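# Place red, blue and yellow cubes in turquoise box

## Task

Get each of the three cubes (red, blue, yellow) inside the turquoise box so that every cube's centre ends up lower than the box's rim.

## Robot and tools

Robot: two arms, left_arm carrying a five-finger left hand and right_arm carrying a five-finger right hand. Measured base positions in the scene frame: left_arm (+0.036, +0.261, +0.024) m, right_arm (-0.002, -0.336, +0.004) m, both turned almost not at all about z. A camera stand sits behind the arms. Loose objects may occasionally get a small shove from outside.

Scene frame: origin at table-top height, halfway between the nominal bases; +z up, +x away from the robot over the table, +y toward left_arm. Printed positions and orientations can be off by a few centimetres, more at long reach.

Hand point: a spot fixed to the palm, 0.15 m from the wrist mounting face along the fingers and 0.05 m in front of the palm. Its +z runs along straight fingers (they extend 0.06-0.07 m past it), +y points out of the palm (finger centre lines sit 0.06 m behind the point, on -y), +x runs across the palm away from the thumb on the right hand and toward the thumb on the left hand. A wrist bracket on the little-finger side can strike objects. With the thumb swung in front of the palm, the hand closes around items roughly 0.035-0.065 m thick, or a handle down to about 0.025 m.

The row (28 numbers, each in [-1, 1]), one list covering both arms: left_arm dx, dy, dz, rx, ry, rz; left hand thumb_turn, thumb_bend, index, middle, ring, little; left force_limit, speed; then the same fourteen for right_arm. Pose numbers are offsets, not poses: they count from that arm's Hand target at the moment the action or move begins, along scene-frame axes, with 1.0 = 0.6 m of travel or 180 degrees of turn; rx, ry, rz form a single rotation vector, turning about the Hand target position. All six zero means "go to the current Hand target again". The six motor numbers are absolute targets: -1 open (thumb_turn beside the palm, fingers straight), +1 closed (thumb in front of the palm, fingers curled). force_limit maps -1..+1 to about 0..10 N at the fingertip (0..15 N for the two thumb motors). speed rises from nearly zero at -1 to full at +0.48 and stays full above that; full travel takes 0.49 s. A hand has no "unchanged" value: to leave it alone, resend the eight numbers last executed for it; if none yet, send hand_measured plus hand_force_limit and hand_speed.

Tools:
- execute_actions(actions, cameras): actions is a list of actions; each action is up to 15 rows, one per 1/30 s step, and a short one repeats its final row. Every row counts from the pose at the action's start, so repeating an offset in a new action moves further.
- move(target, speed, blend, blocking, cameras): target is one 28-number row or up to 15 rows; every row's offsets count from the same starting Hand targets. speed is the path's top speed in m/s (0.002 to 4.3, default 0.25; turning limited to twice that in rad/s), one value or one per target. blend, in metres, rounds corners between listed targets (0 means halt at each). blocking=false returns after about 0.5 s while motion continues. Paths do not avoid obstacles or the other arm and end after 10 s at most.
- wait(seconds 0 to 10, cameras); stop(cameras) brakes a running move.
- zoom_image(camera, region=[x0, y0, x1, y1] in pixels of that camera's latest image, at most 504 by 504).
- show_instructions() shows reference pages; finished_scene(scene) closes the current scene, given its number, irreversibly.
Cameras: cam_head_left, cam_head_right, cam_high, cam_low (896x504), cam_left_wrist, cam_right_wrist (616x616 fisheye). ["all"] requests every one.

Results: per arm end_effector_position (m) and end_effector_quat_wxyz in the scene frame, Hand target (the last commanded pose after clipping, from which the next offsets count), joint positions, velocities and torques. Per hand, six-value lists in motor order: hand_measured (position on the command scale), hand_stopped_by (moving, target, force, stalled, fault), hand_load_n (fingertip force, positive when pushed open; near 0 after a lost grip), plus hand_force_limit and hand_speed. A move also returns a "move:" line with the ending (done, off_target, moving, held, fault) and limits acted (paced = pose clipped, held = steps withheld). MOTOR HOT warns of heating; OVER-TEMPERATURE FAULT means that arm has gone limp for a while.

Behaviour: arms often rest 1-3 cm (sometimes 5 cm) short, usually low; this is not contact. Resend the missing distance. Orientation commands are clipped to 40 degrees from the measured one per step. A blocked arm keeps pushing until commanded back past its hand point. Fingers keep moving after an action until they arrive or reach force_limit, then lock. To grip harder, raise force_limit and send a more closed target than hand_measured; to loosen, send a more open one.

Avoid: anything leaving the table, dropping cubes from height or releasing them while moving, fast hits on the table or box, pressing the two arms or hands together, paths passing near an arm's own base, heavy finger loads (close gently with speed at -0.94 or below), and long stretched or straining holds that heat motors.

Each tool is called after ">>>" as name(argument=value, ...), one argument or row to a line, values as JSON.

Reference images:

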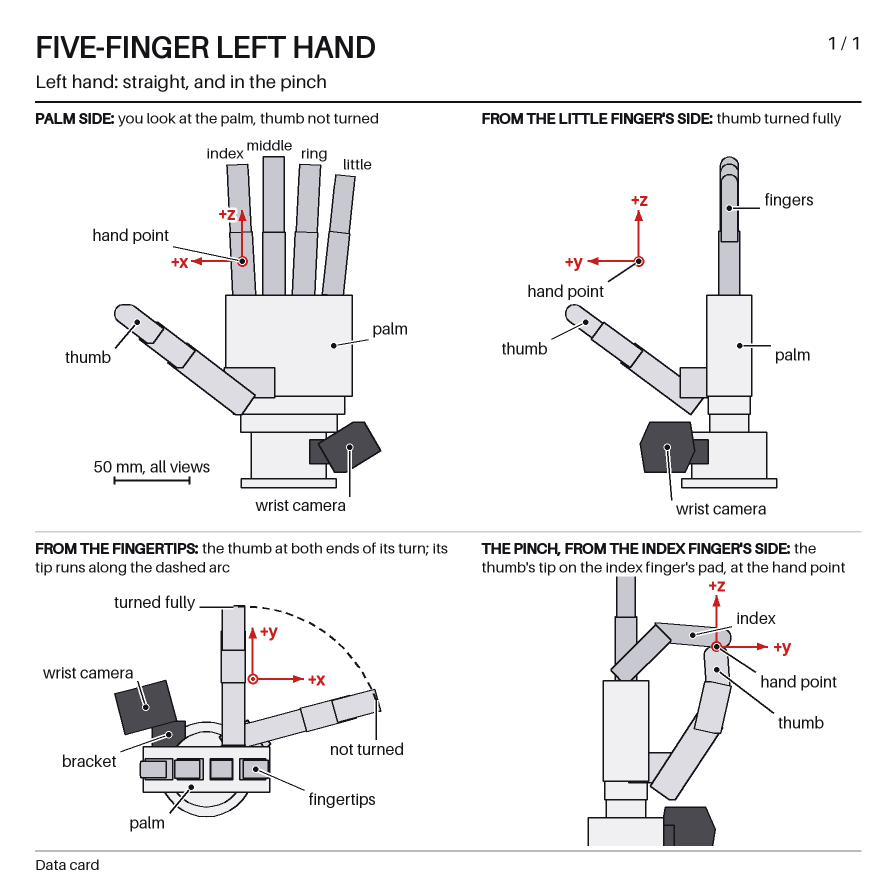

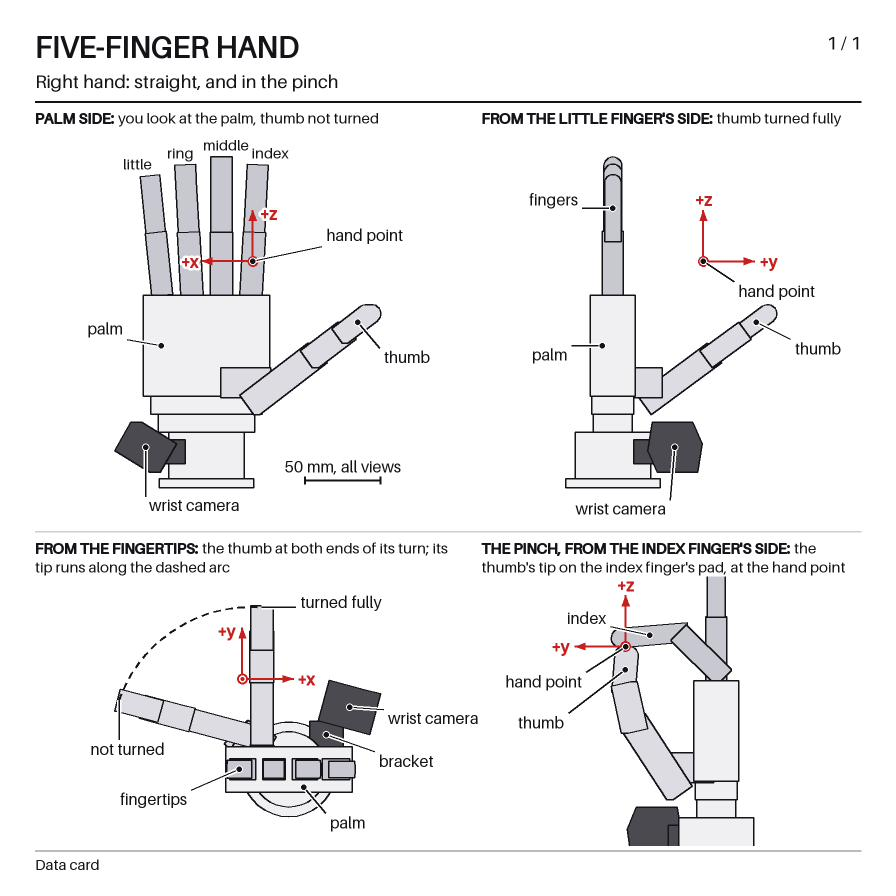

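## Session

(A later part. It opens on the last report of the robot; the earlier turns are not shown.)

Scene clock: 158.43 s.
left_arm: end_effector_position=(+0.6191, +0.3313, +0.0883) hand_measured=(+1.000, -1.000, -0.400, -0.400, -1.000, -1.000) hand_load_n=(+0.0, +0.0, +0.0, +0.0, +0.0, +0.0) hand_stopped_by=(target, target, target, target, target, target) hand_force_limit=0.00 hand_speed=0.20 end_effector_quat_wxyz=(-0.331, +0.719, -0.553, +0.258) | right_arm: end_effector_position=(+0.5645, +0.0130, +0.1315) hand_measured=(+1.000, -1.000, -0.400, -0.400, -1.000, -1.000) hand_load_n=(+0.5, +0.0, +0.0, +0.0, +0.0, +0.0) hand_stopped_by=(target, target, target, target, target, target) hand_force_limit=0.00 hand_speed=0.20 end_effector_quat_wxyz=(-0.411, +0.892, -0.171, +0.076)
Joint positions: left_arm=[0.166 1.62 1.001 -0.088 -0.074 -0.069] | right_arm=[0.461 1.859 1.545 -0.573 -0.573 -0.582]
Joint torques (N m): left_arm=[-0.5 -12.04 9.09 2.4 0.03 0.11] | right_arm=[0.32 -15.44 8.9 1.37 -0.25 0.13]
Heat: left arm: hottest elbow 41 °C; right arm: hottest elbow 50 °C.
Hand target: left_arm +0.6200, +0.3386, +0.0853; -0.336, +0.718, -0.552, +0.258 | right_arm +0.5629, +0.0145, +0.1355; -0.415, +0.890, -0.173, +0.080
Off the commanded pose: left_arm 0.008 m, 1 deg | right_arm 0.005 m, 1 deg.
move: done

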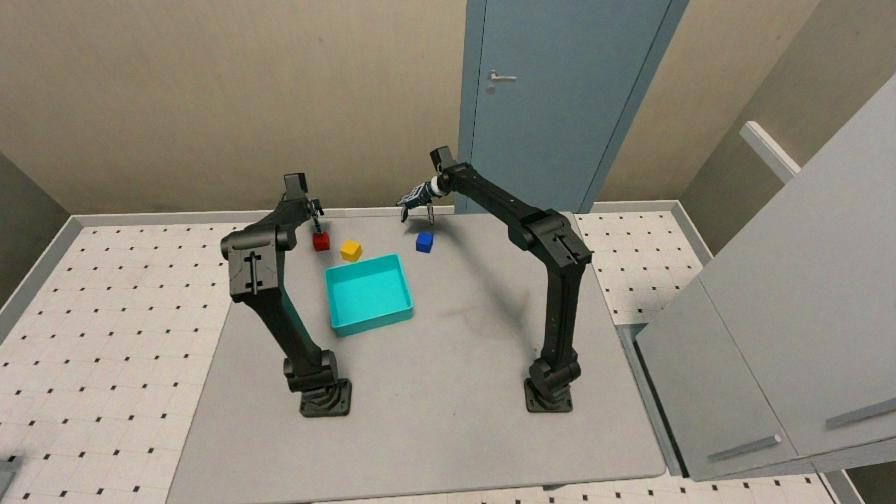

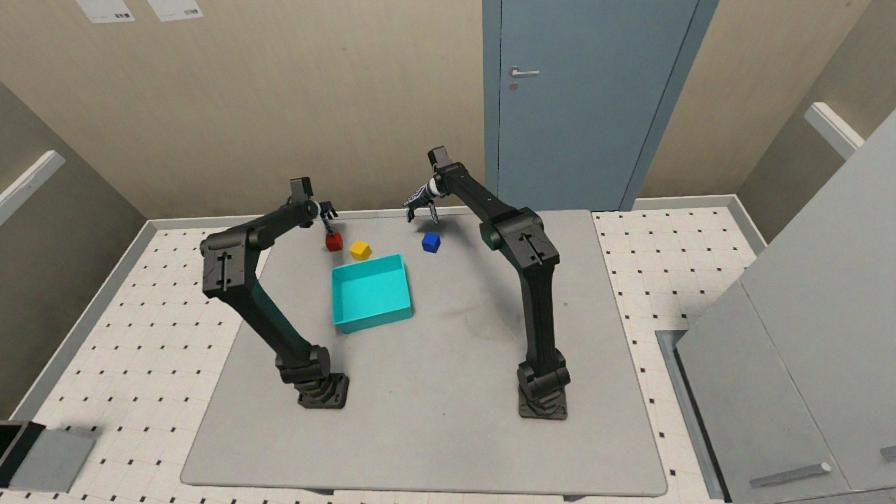

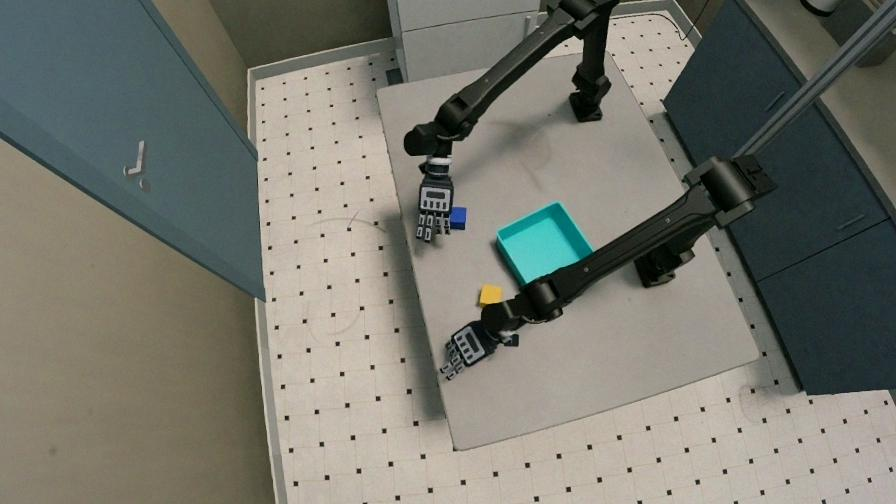

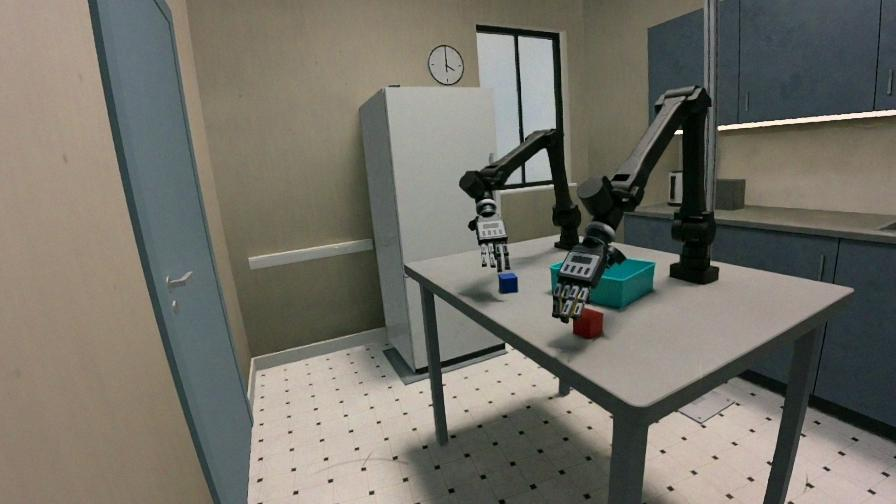

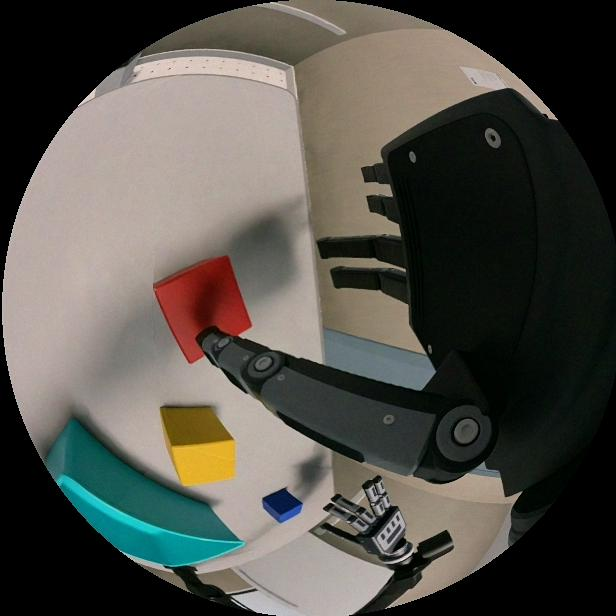

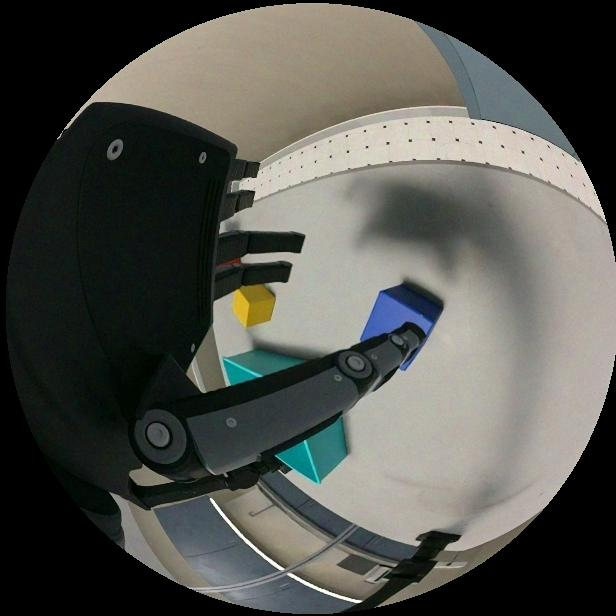

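>>> move(
  target=[
    [-0.1,-0.027,0.033,0,0,0,1,-1,-1,-1,-1,-1,0,0.2, -0.078,-0.05,0,0,0,0,1,-1,-1,-1,-1,-1,0,0.2],
    [-0.1,-0.027,-0.03,0,0,0,1,-1,-1,-1,-1,-1,0,0.2, -0.078,-0.05,-0.09,0,0,0,1,-1,-1,-1,-1,-1,0,0.2],
  ],
  speed=0.12,
  cameras=["all"],
)

>>> zoom_image(
  camera="cam_head_left",
  region=[280, 170, 480, 290],
)

>>> zoom_image(
  camera="cam_high",
  region=[380, 160, 560, 400],
)

>>> zoom_image(
  camera="cam_low",
  region=[450, 180, 670, 360],
)

>>> zoom_image(
  camera="cam_left_wrist",
  region=[100, 200, 350, 450],
)

>>> zoom_image(
  camera="cam_right_wrist",
  region=[230, 200, 480, 450],
)

Scene clock: 188.07 s.
left_arm: end_effector_position=(+0.5581, +0.3226, +0.0698) hand_measured=(+1.000, -1.000, -1.000, -1.000, -1.000, -1.000) hand_load_n=(+0.0, +0.0, +0.0, +0.0, +0.0, +0.0) hand_stopped_by=(target, target, target, target, target, target) hand_force_limit=0.00 hand_speed=0.20 end_effector_quat_wxyz=(-0.333, +0.720, -0.553, +0.256) | right_arm: end_effector_position=(+0.5130, -0.0096, +0.0919) hand_measured=(+1.000, -1.000, -1.000, -1.000, -1.000, -1.000) hand_load_n=(+0.0, +0.0, +0.0, +0.0, +0.0, +0.0) hand_stopped_by=(target, target, target, target, target, target) hand_force_limit=0.00 hand_speed=0.20 end_effector_quat_wxyz=(-0.416, +0.890, -0.168, +0.081)
Joint positions: left_arm=[0.166 1.51 0.806 -0.003 -0.078 -0.069] | right_arm=[0.459 1.757 1.282 -0.396 -0.578 -0.581]
Joint torques (N m): left_arm=[-1.49 -10.11 8.62 2.41 -0.21 0.03] | right_arm=[-1.2 -11.81 8.65 1.44 -0.53 -0.01]
Heat: left arm: hottest elbow 38 °C; right arm: hottest elbow 44 °C.
Hand target: left_arm +0.5600, +0.3224, +0.0674; -0.336, +0.718, -0.552, +0.258 | right_arm +0.5162, -0.0154, +0.0816; -0.415, +0.890, -0.173, +0.080
Off the commanded pose: left_arm 0.003 m, 0 deg | right_arm 0.012 m, 1 deg.
move: off_target (right_arm)

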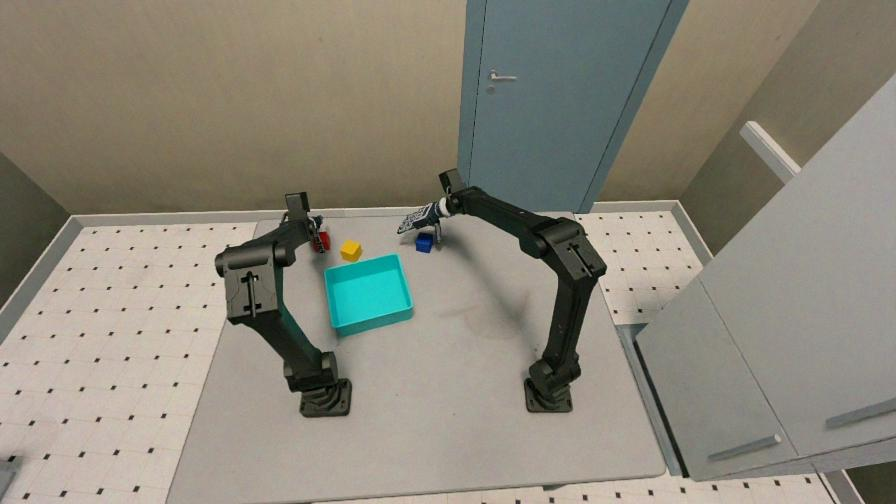

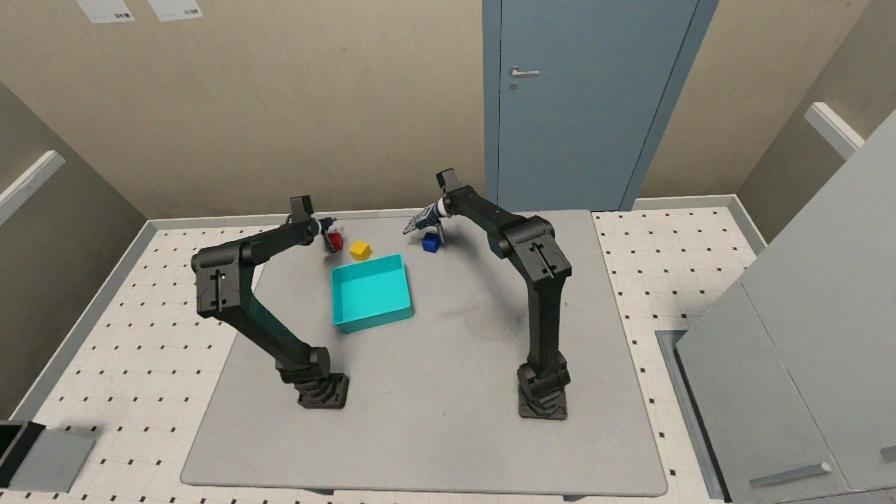

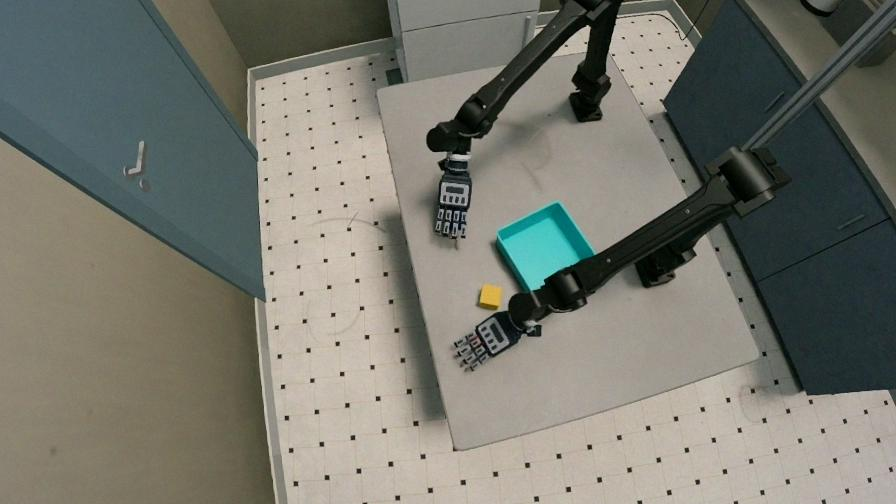

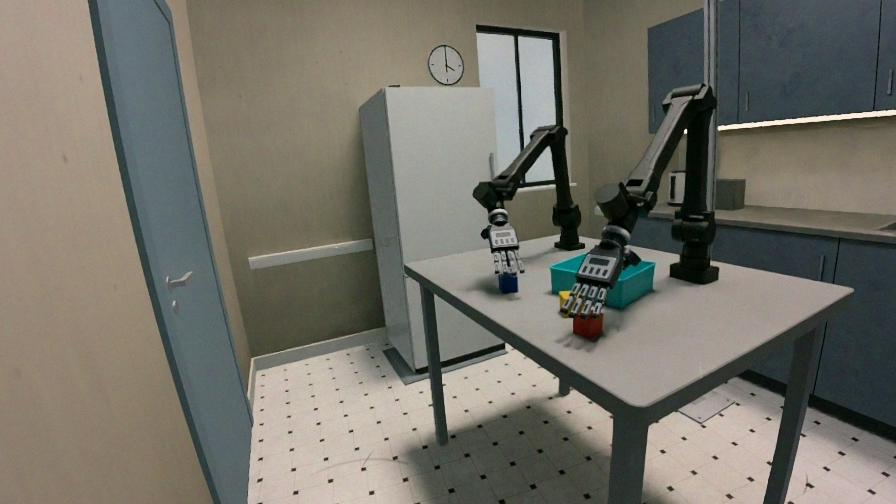

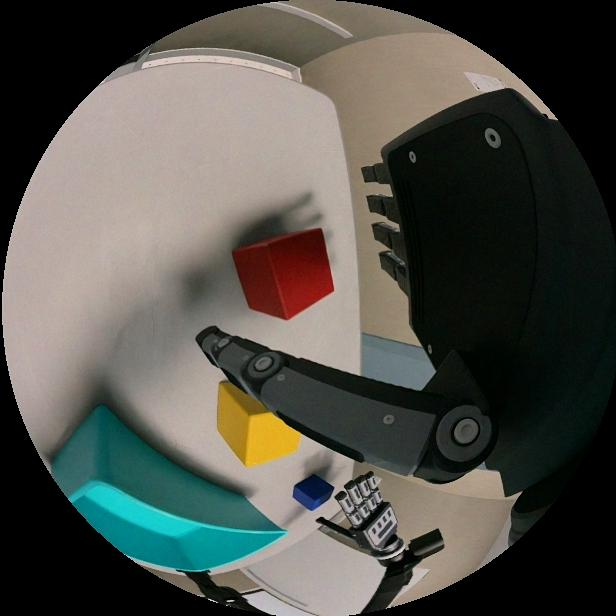

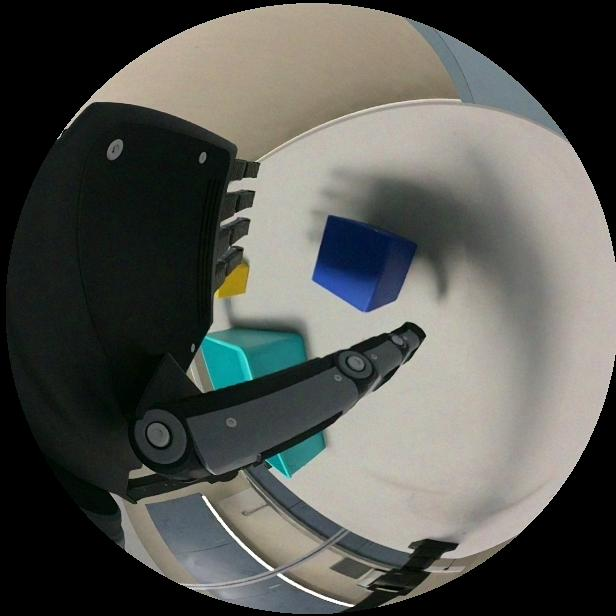

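Scaled by 2.520 from the camera's 896x504 image, which has a finer 1280x720 frame.

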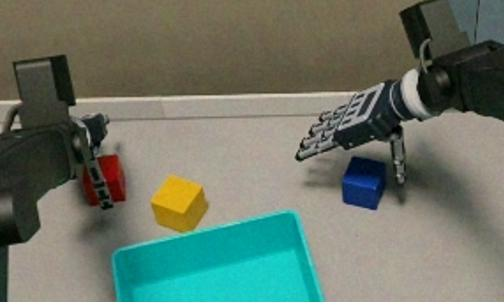

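Scaled by 2.100 from the camera's 896x504 image, which has a finer 1280x720 frame.

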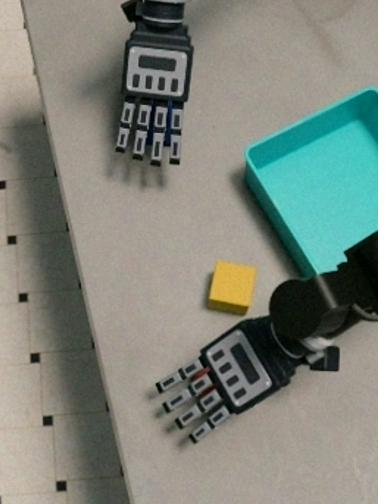

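Scaled by 2.291 from the camera's 896x504 image, which has a finer 1280x720 frame.

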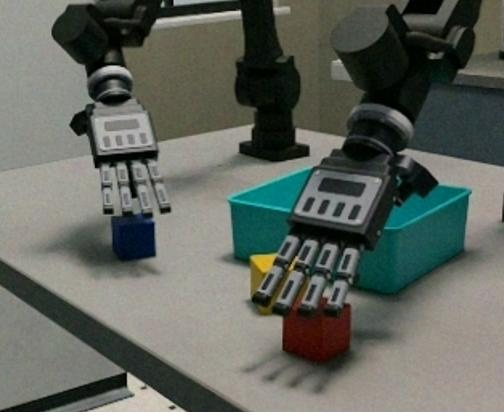

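Scaled by 2.016 from the camera's 616x616 image, which has a finer 880x880 frame.

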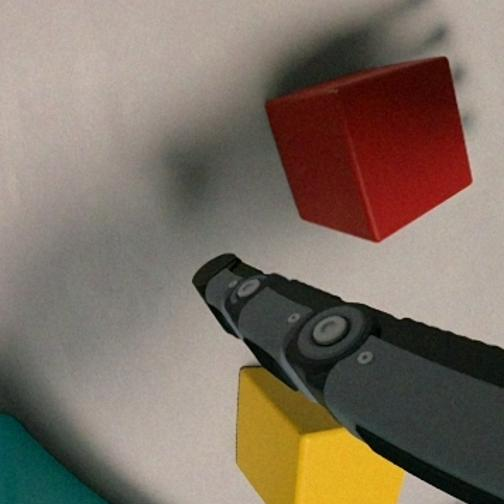

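Scaled by 2.016 from the camera's 616x616 image, which has a finer 880x880 frame.

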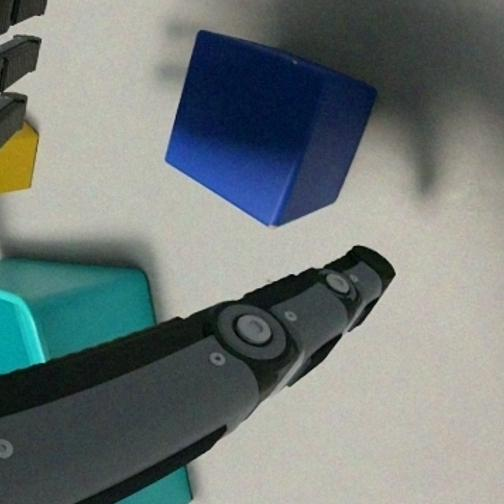

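>>> move(
  target=[
    [0,0,-0.012,0,0,0,1,-1,-1,-1,-1,-1,0,0.2, 0.0155,-0.0063,-0.045,0,0,0,1,-1,-1,-1,-1,-1,0,0.2],
    [0.029,0.0078,-0.012,0,0,0,1,-1,-1,-1,-1,-1,0,0.2, 0.023,0.0122,-0.045,0,0,0,1,-1,-1,-1,-1,-1,0,0.2],
  ],
  speed=0.1,
  cameras=["all"],
)

>>> zoom_image(
  camera="cam_head_left",
  region=[280, 170, 480, 290],
)

>>> zoom_image(
  camera="cam_high",
  region=[380, 160, 560, 400],
)

>>> zoom_image(
  camera="cam_low",
  region=[450, 180, 670, 360],
)

>>> zoom_image(
  camera="cam_left_wrist",
  region=[100, 200, 350, 450],
)

>>> zoom_image(
  camera="cam_right_wrist",
  region=[230, 200, 480, 450],
)

Scene clock: 201.23 s.
left_arm: end_effector_position=(+0.5552, +0.3221, +0.0436) hand_measured=(+1.000, -1.000, -1.000, -1.000, -1.000, -1.000) hand_load_n=(+0.0, +0.0, +0.0, +0.0, -0.5, +0.0) hand_stopped_by=(target, target, target, target, target, target) hand_force_limit=0.00 hand_speed=0.20 end_effector_quat_wxyz=(-0.320, +0.726, -0.558, +0.245) | right_arm: end_effector_position=(+0.5236, -0.0131, +0.0572) hand_measured=(+1.000, -1.000, -1.000, -1.000, -1.000, -1.000) hand_load_n=(+0.0, +0.0, +0.0, +0.0, +0.0, +0.0) hand_stopped_by=(target, target, target, target, target, target) hand_force_limit=0.00 hand_speed=0.20 end_effector_quat_wxyz=(-0.412, +0.891, -0.175, +0.076)
Joint positions: left_arm=[0.166 1.564 0.801 0.019 -0.078 -0.069] | right_arm=[0.446 1.826 1.282 -0.346 -0.582 -0.584]
Joint torques (N m): left_arm=[-1.2 -10.52 12.16 1.89 -0.09 0.05] | right_arm=[0.26 -12.1 10.02 1.4 -0.26 0.02]
Heat: left arm: hottest elbow 37 °C; right arm: hottest elbow 42 °C.
Hand target: left_arm +0.5773, +0.3270, +0.0601; -0.336, +0.718, -0.552, +0.258 | right_arm +0.5299, -0.0080, +0.0545; -0.415, +0.890, -0.172, +0.080
Off the commanded pose: left_arm 0.028 m, 3 deg | right_arm 0.008 m, 1 deg.
move: off_target (left_arm)

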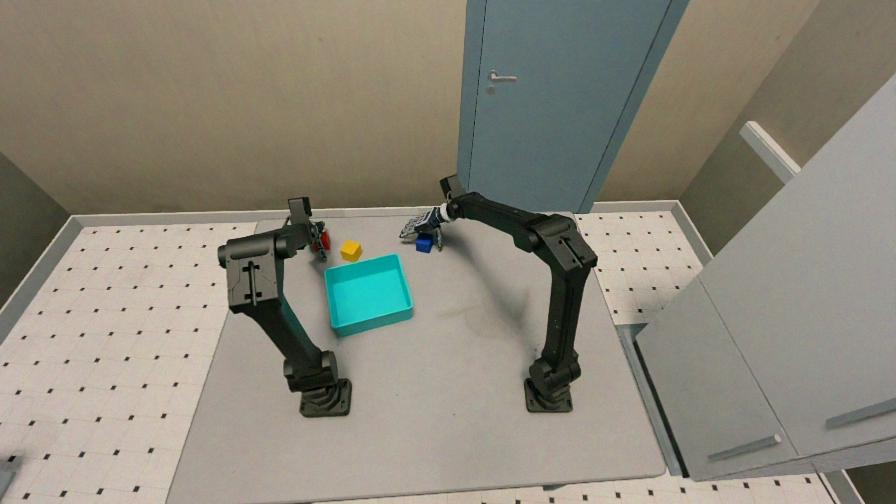

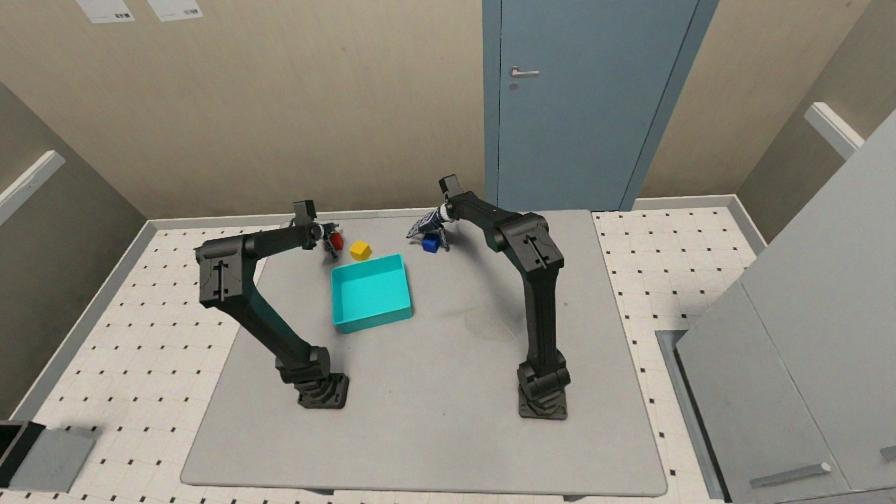

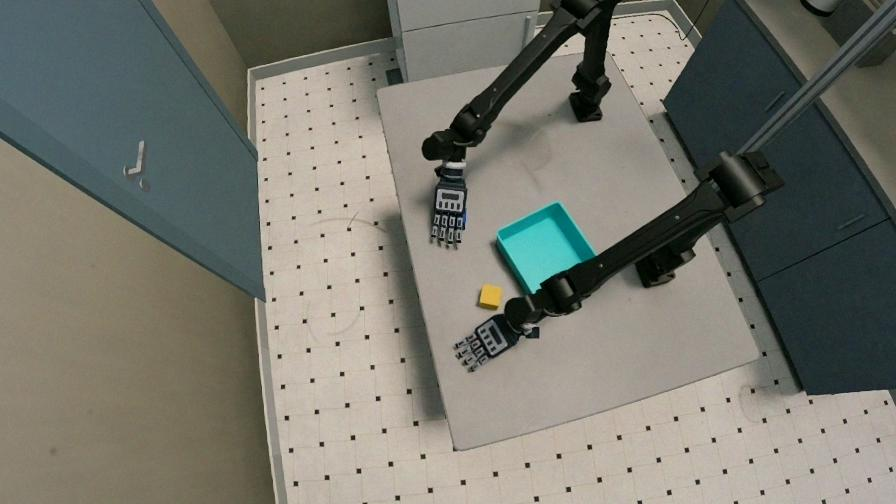

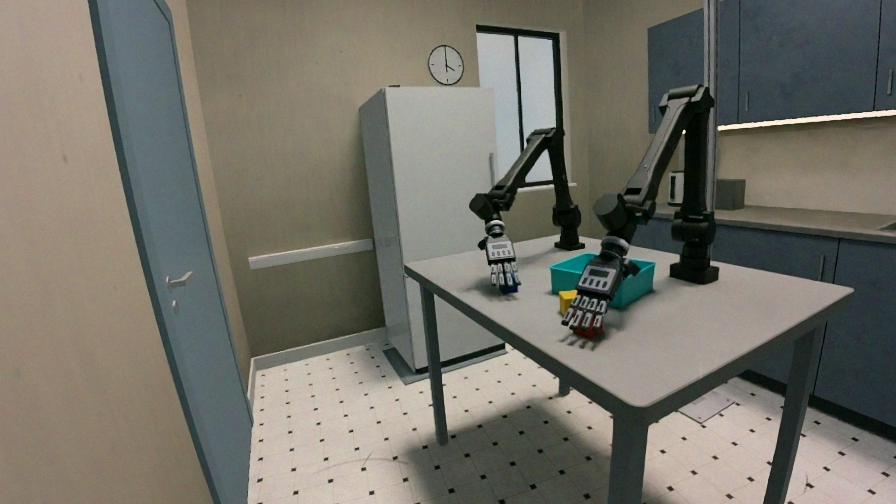

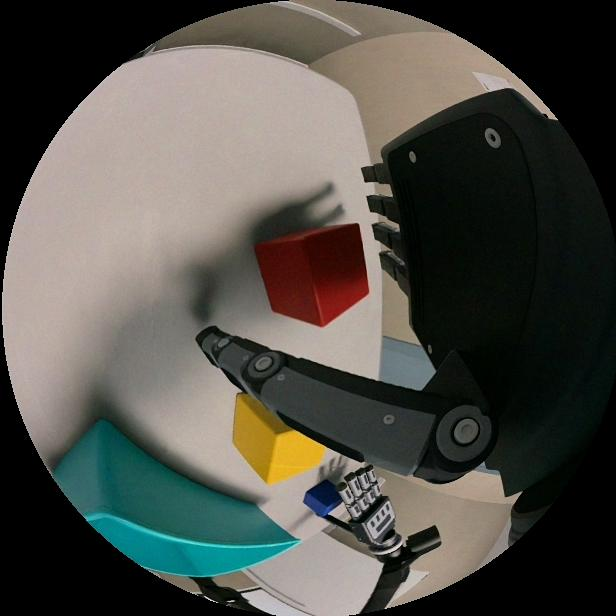

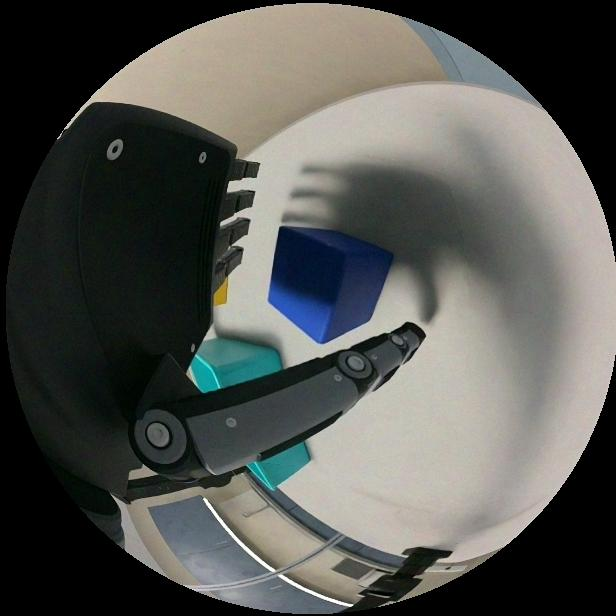

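Scaled by 2.520 from the camera's 896x504 image, which has a finer 1280x720 frame.

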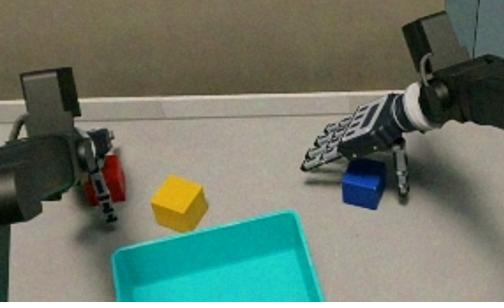

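Scaled by 2.100 from the camera's 896x504 image, which has a finer 1280x720 frame.

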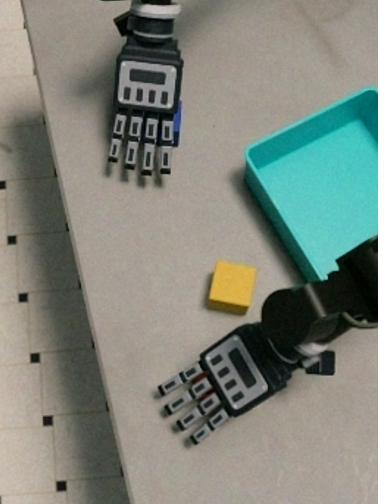

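Scaled by 2.291 from the camera's 896x504 image, which has a finer 1280x720 frame.

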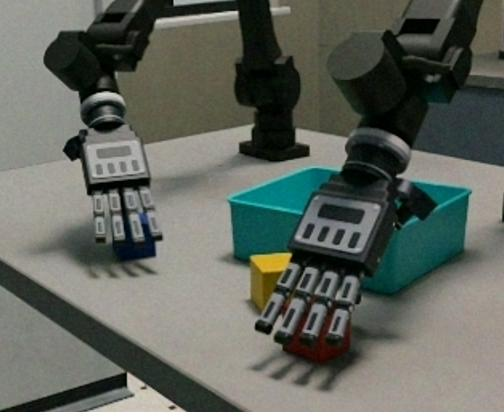

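Scaled by 2.016 from the camera's 616x616 image, which has a finer 880x880 frame.

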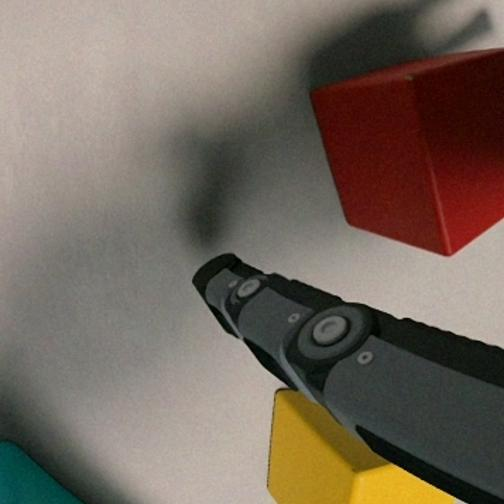

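Scaled by 2.016 from the camera's 616x616 image, which has a finer 880x880 frame.

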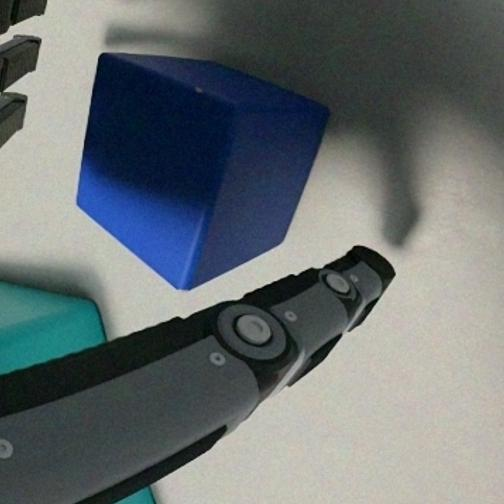

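>>> move(
  target=[0,0.005,0.025,0,0,0,1,-1,-1,-1,-1,-1,0,0.2, 0.0093,0.0242,0.0158,0,0,0,1,-1,-1,-1,-1,-1,0,0.2],
  speed=0.1,
  cameras=["all"],
)

>>> zoom_image(
  camera="cam_head_left",
  region=[280, 170, 480, 290],
)

>>> zoom_image(
  camera="cam_low",
  region=[450, 180, 670, 360],
)

Scene clock: 214.87 s.
left_arm: end_effector_position=(+0.5497, +0.3211, +0.0433) hand_measured=(+1.000, -1.000, -1.000, -1.000, -1.000, -1.000) hand_load_n=(+0.0, +0.0, +0.0, +0.0, +0.0, +0.0) hand_stopped_by=(target, target, target, target, target, target) hand_force_limit=0.00 hand_speed=0.20 end_effector_quat_wxyz=(-0.313, +0.728, -0.561, +0.238) | right_arm: end_effector_position=(+0.5197, -0.0071, +0.0529) hand_measured=(+1.000, -1.000, -1.000, -1.000, -1.000, -1.000) hand_load_n=(+0.0, +0.0, +0.0, +0.0, +0.0, +0.0) hand_stopped_by=(target, target, target, target, target, target) hand_force_limit=0.00 hand_speed=0.20 end_effector_quat_wxyz=(-0.407, +0.893, -0.176, +0.073)
Joint positions: left_arm=[0.166 1.556 0.801 -0.01 -0.078 -0.069] | right_arm=[0.46 1.832 1.282 -0.346 -0.57 -0.576]
Joint torques (N m): left_arm=[-0.79 -12.22 13.48 1.26 0.07 0.1] | right_arm=[0.62 -12.04 13.48 0.51 -0.28 0.16]
Heat: left arm: hottest elbow 38 °C; right arm: hottest elbow 42 °C.
Hand target: left_arm +0.5774, +0.3301, +0.0751; -0.336, +0.718, -0.552, +0.258 | right_arm +0.5355, +0.0065, +0.0641; -0.415, +0.890, -0.173, +0.081
Off the commanded pose: left_arm 0.043 m, 4 deg | right_arm 0.024 m, 1 deg.
move: off_target (left_arm, right_arm)

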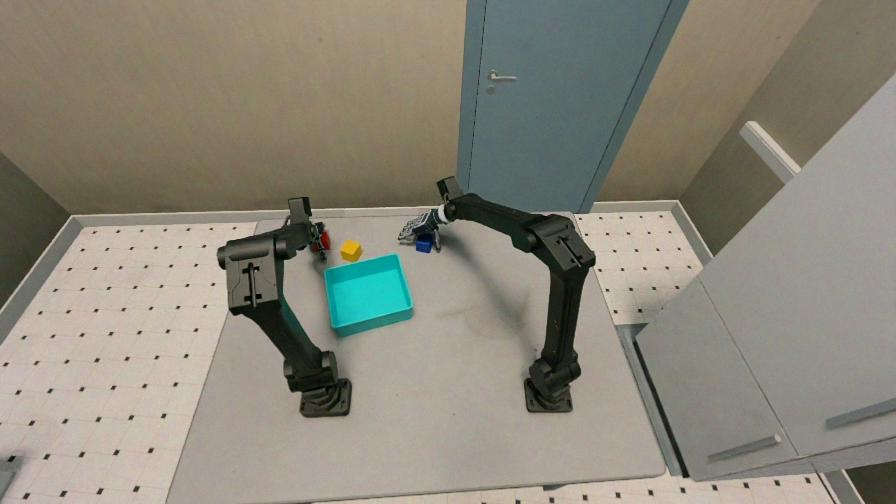

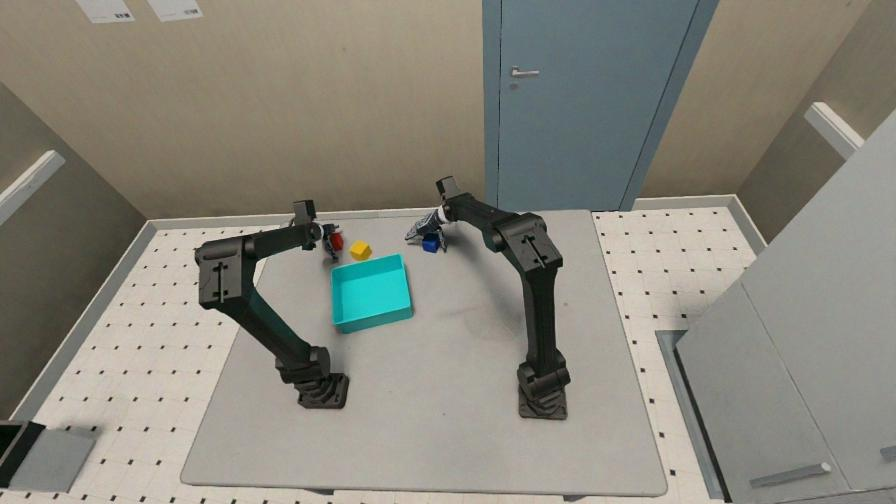

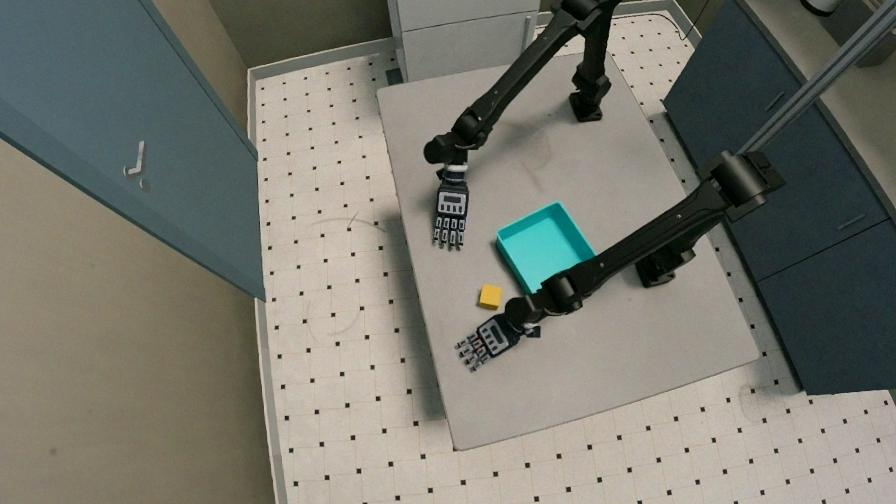

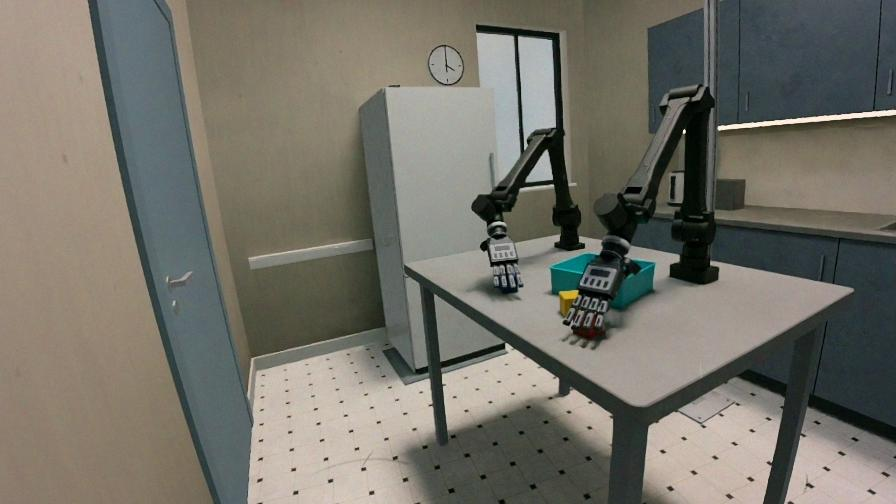

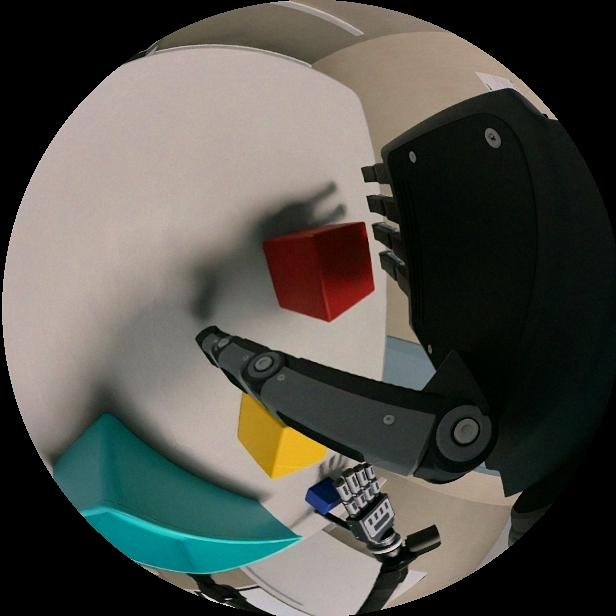

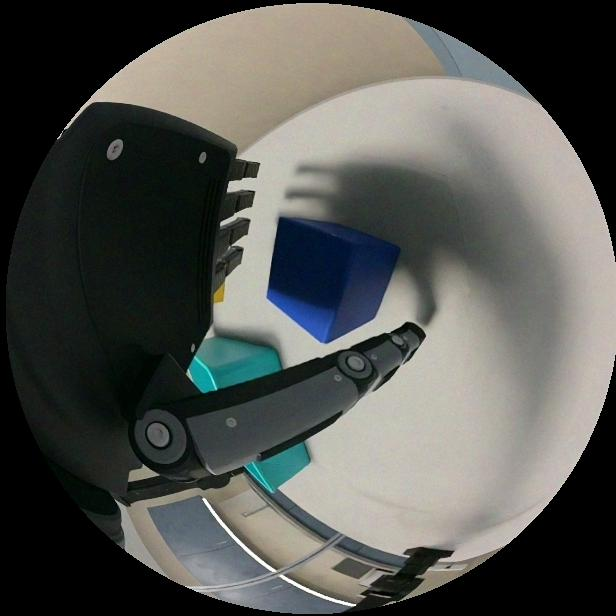

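Scaled by 2.520 from the camera's 896x504 image, which has a finer 1280x720 frame.

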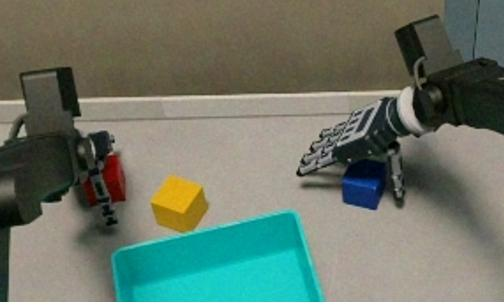

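Scaled by 2.291 from the camera's 896x504 image, which has a finer 1280x720 frame.

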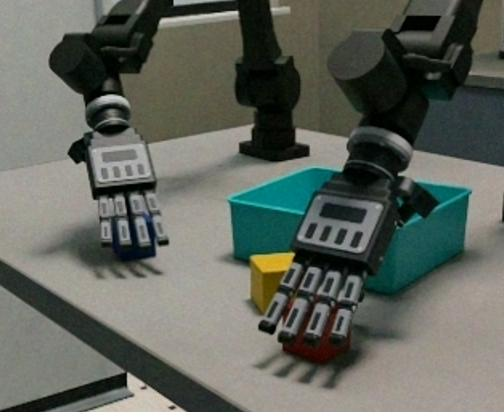

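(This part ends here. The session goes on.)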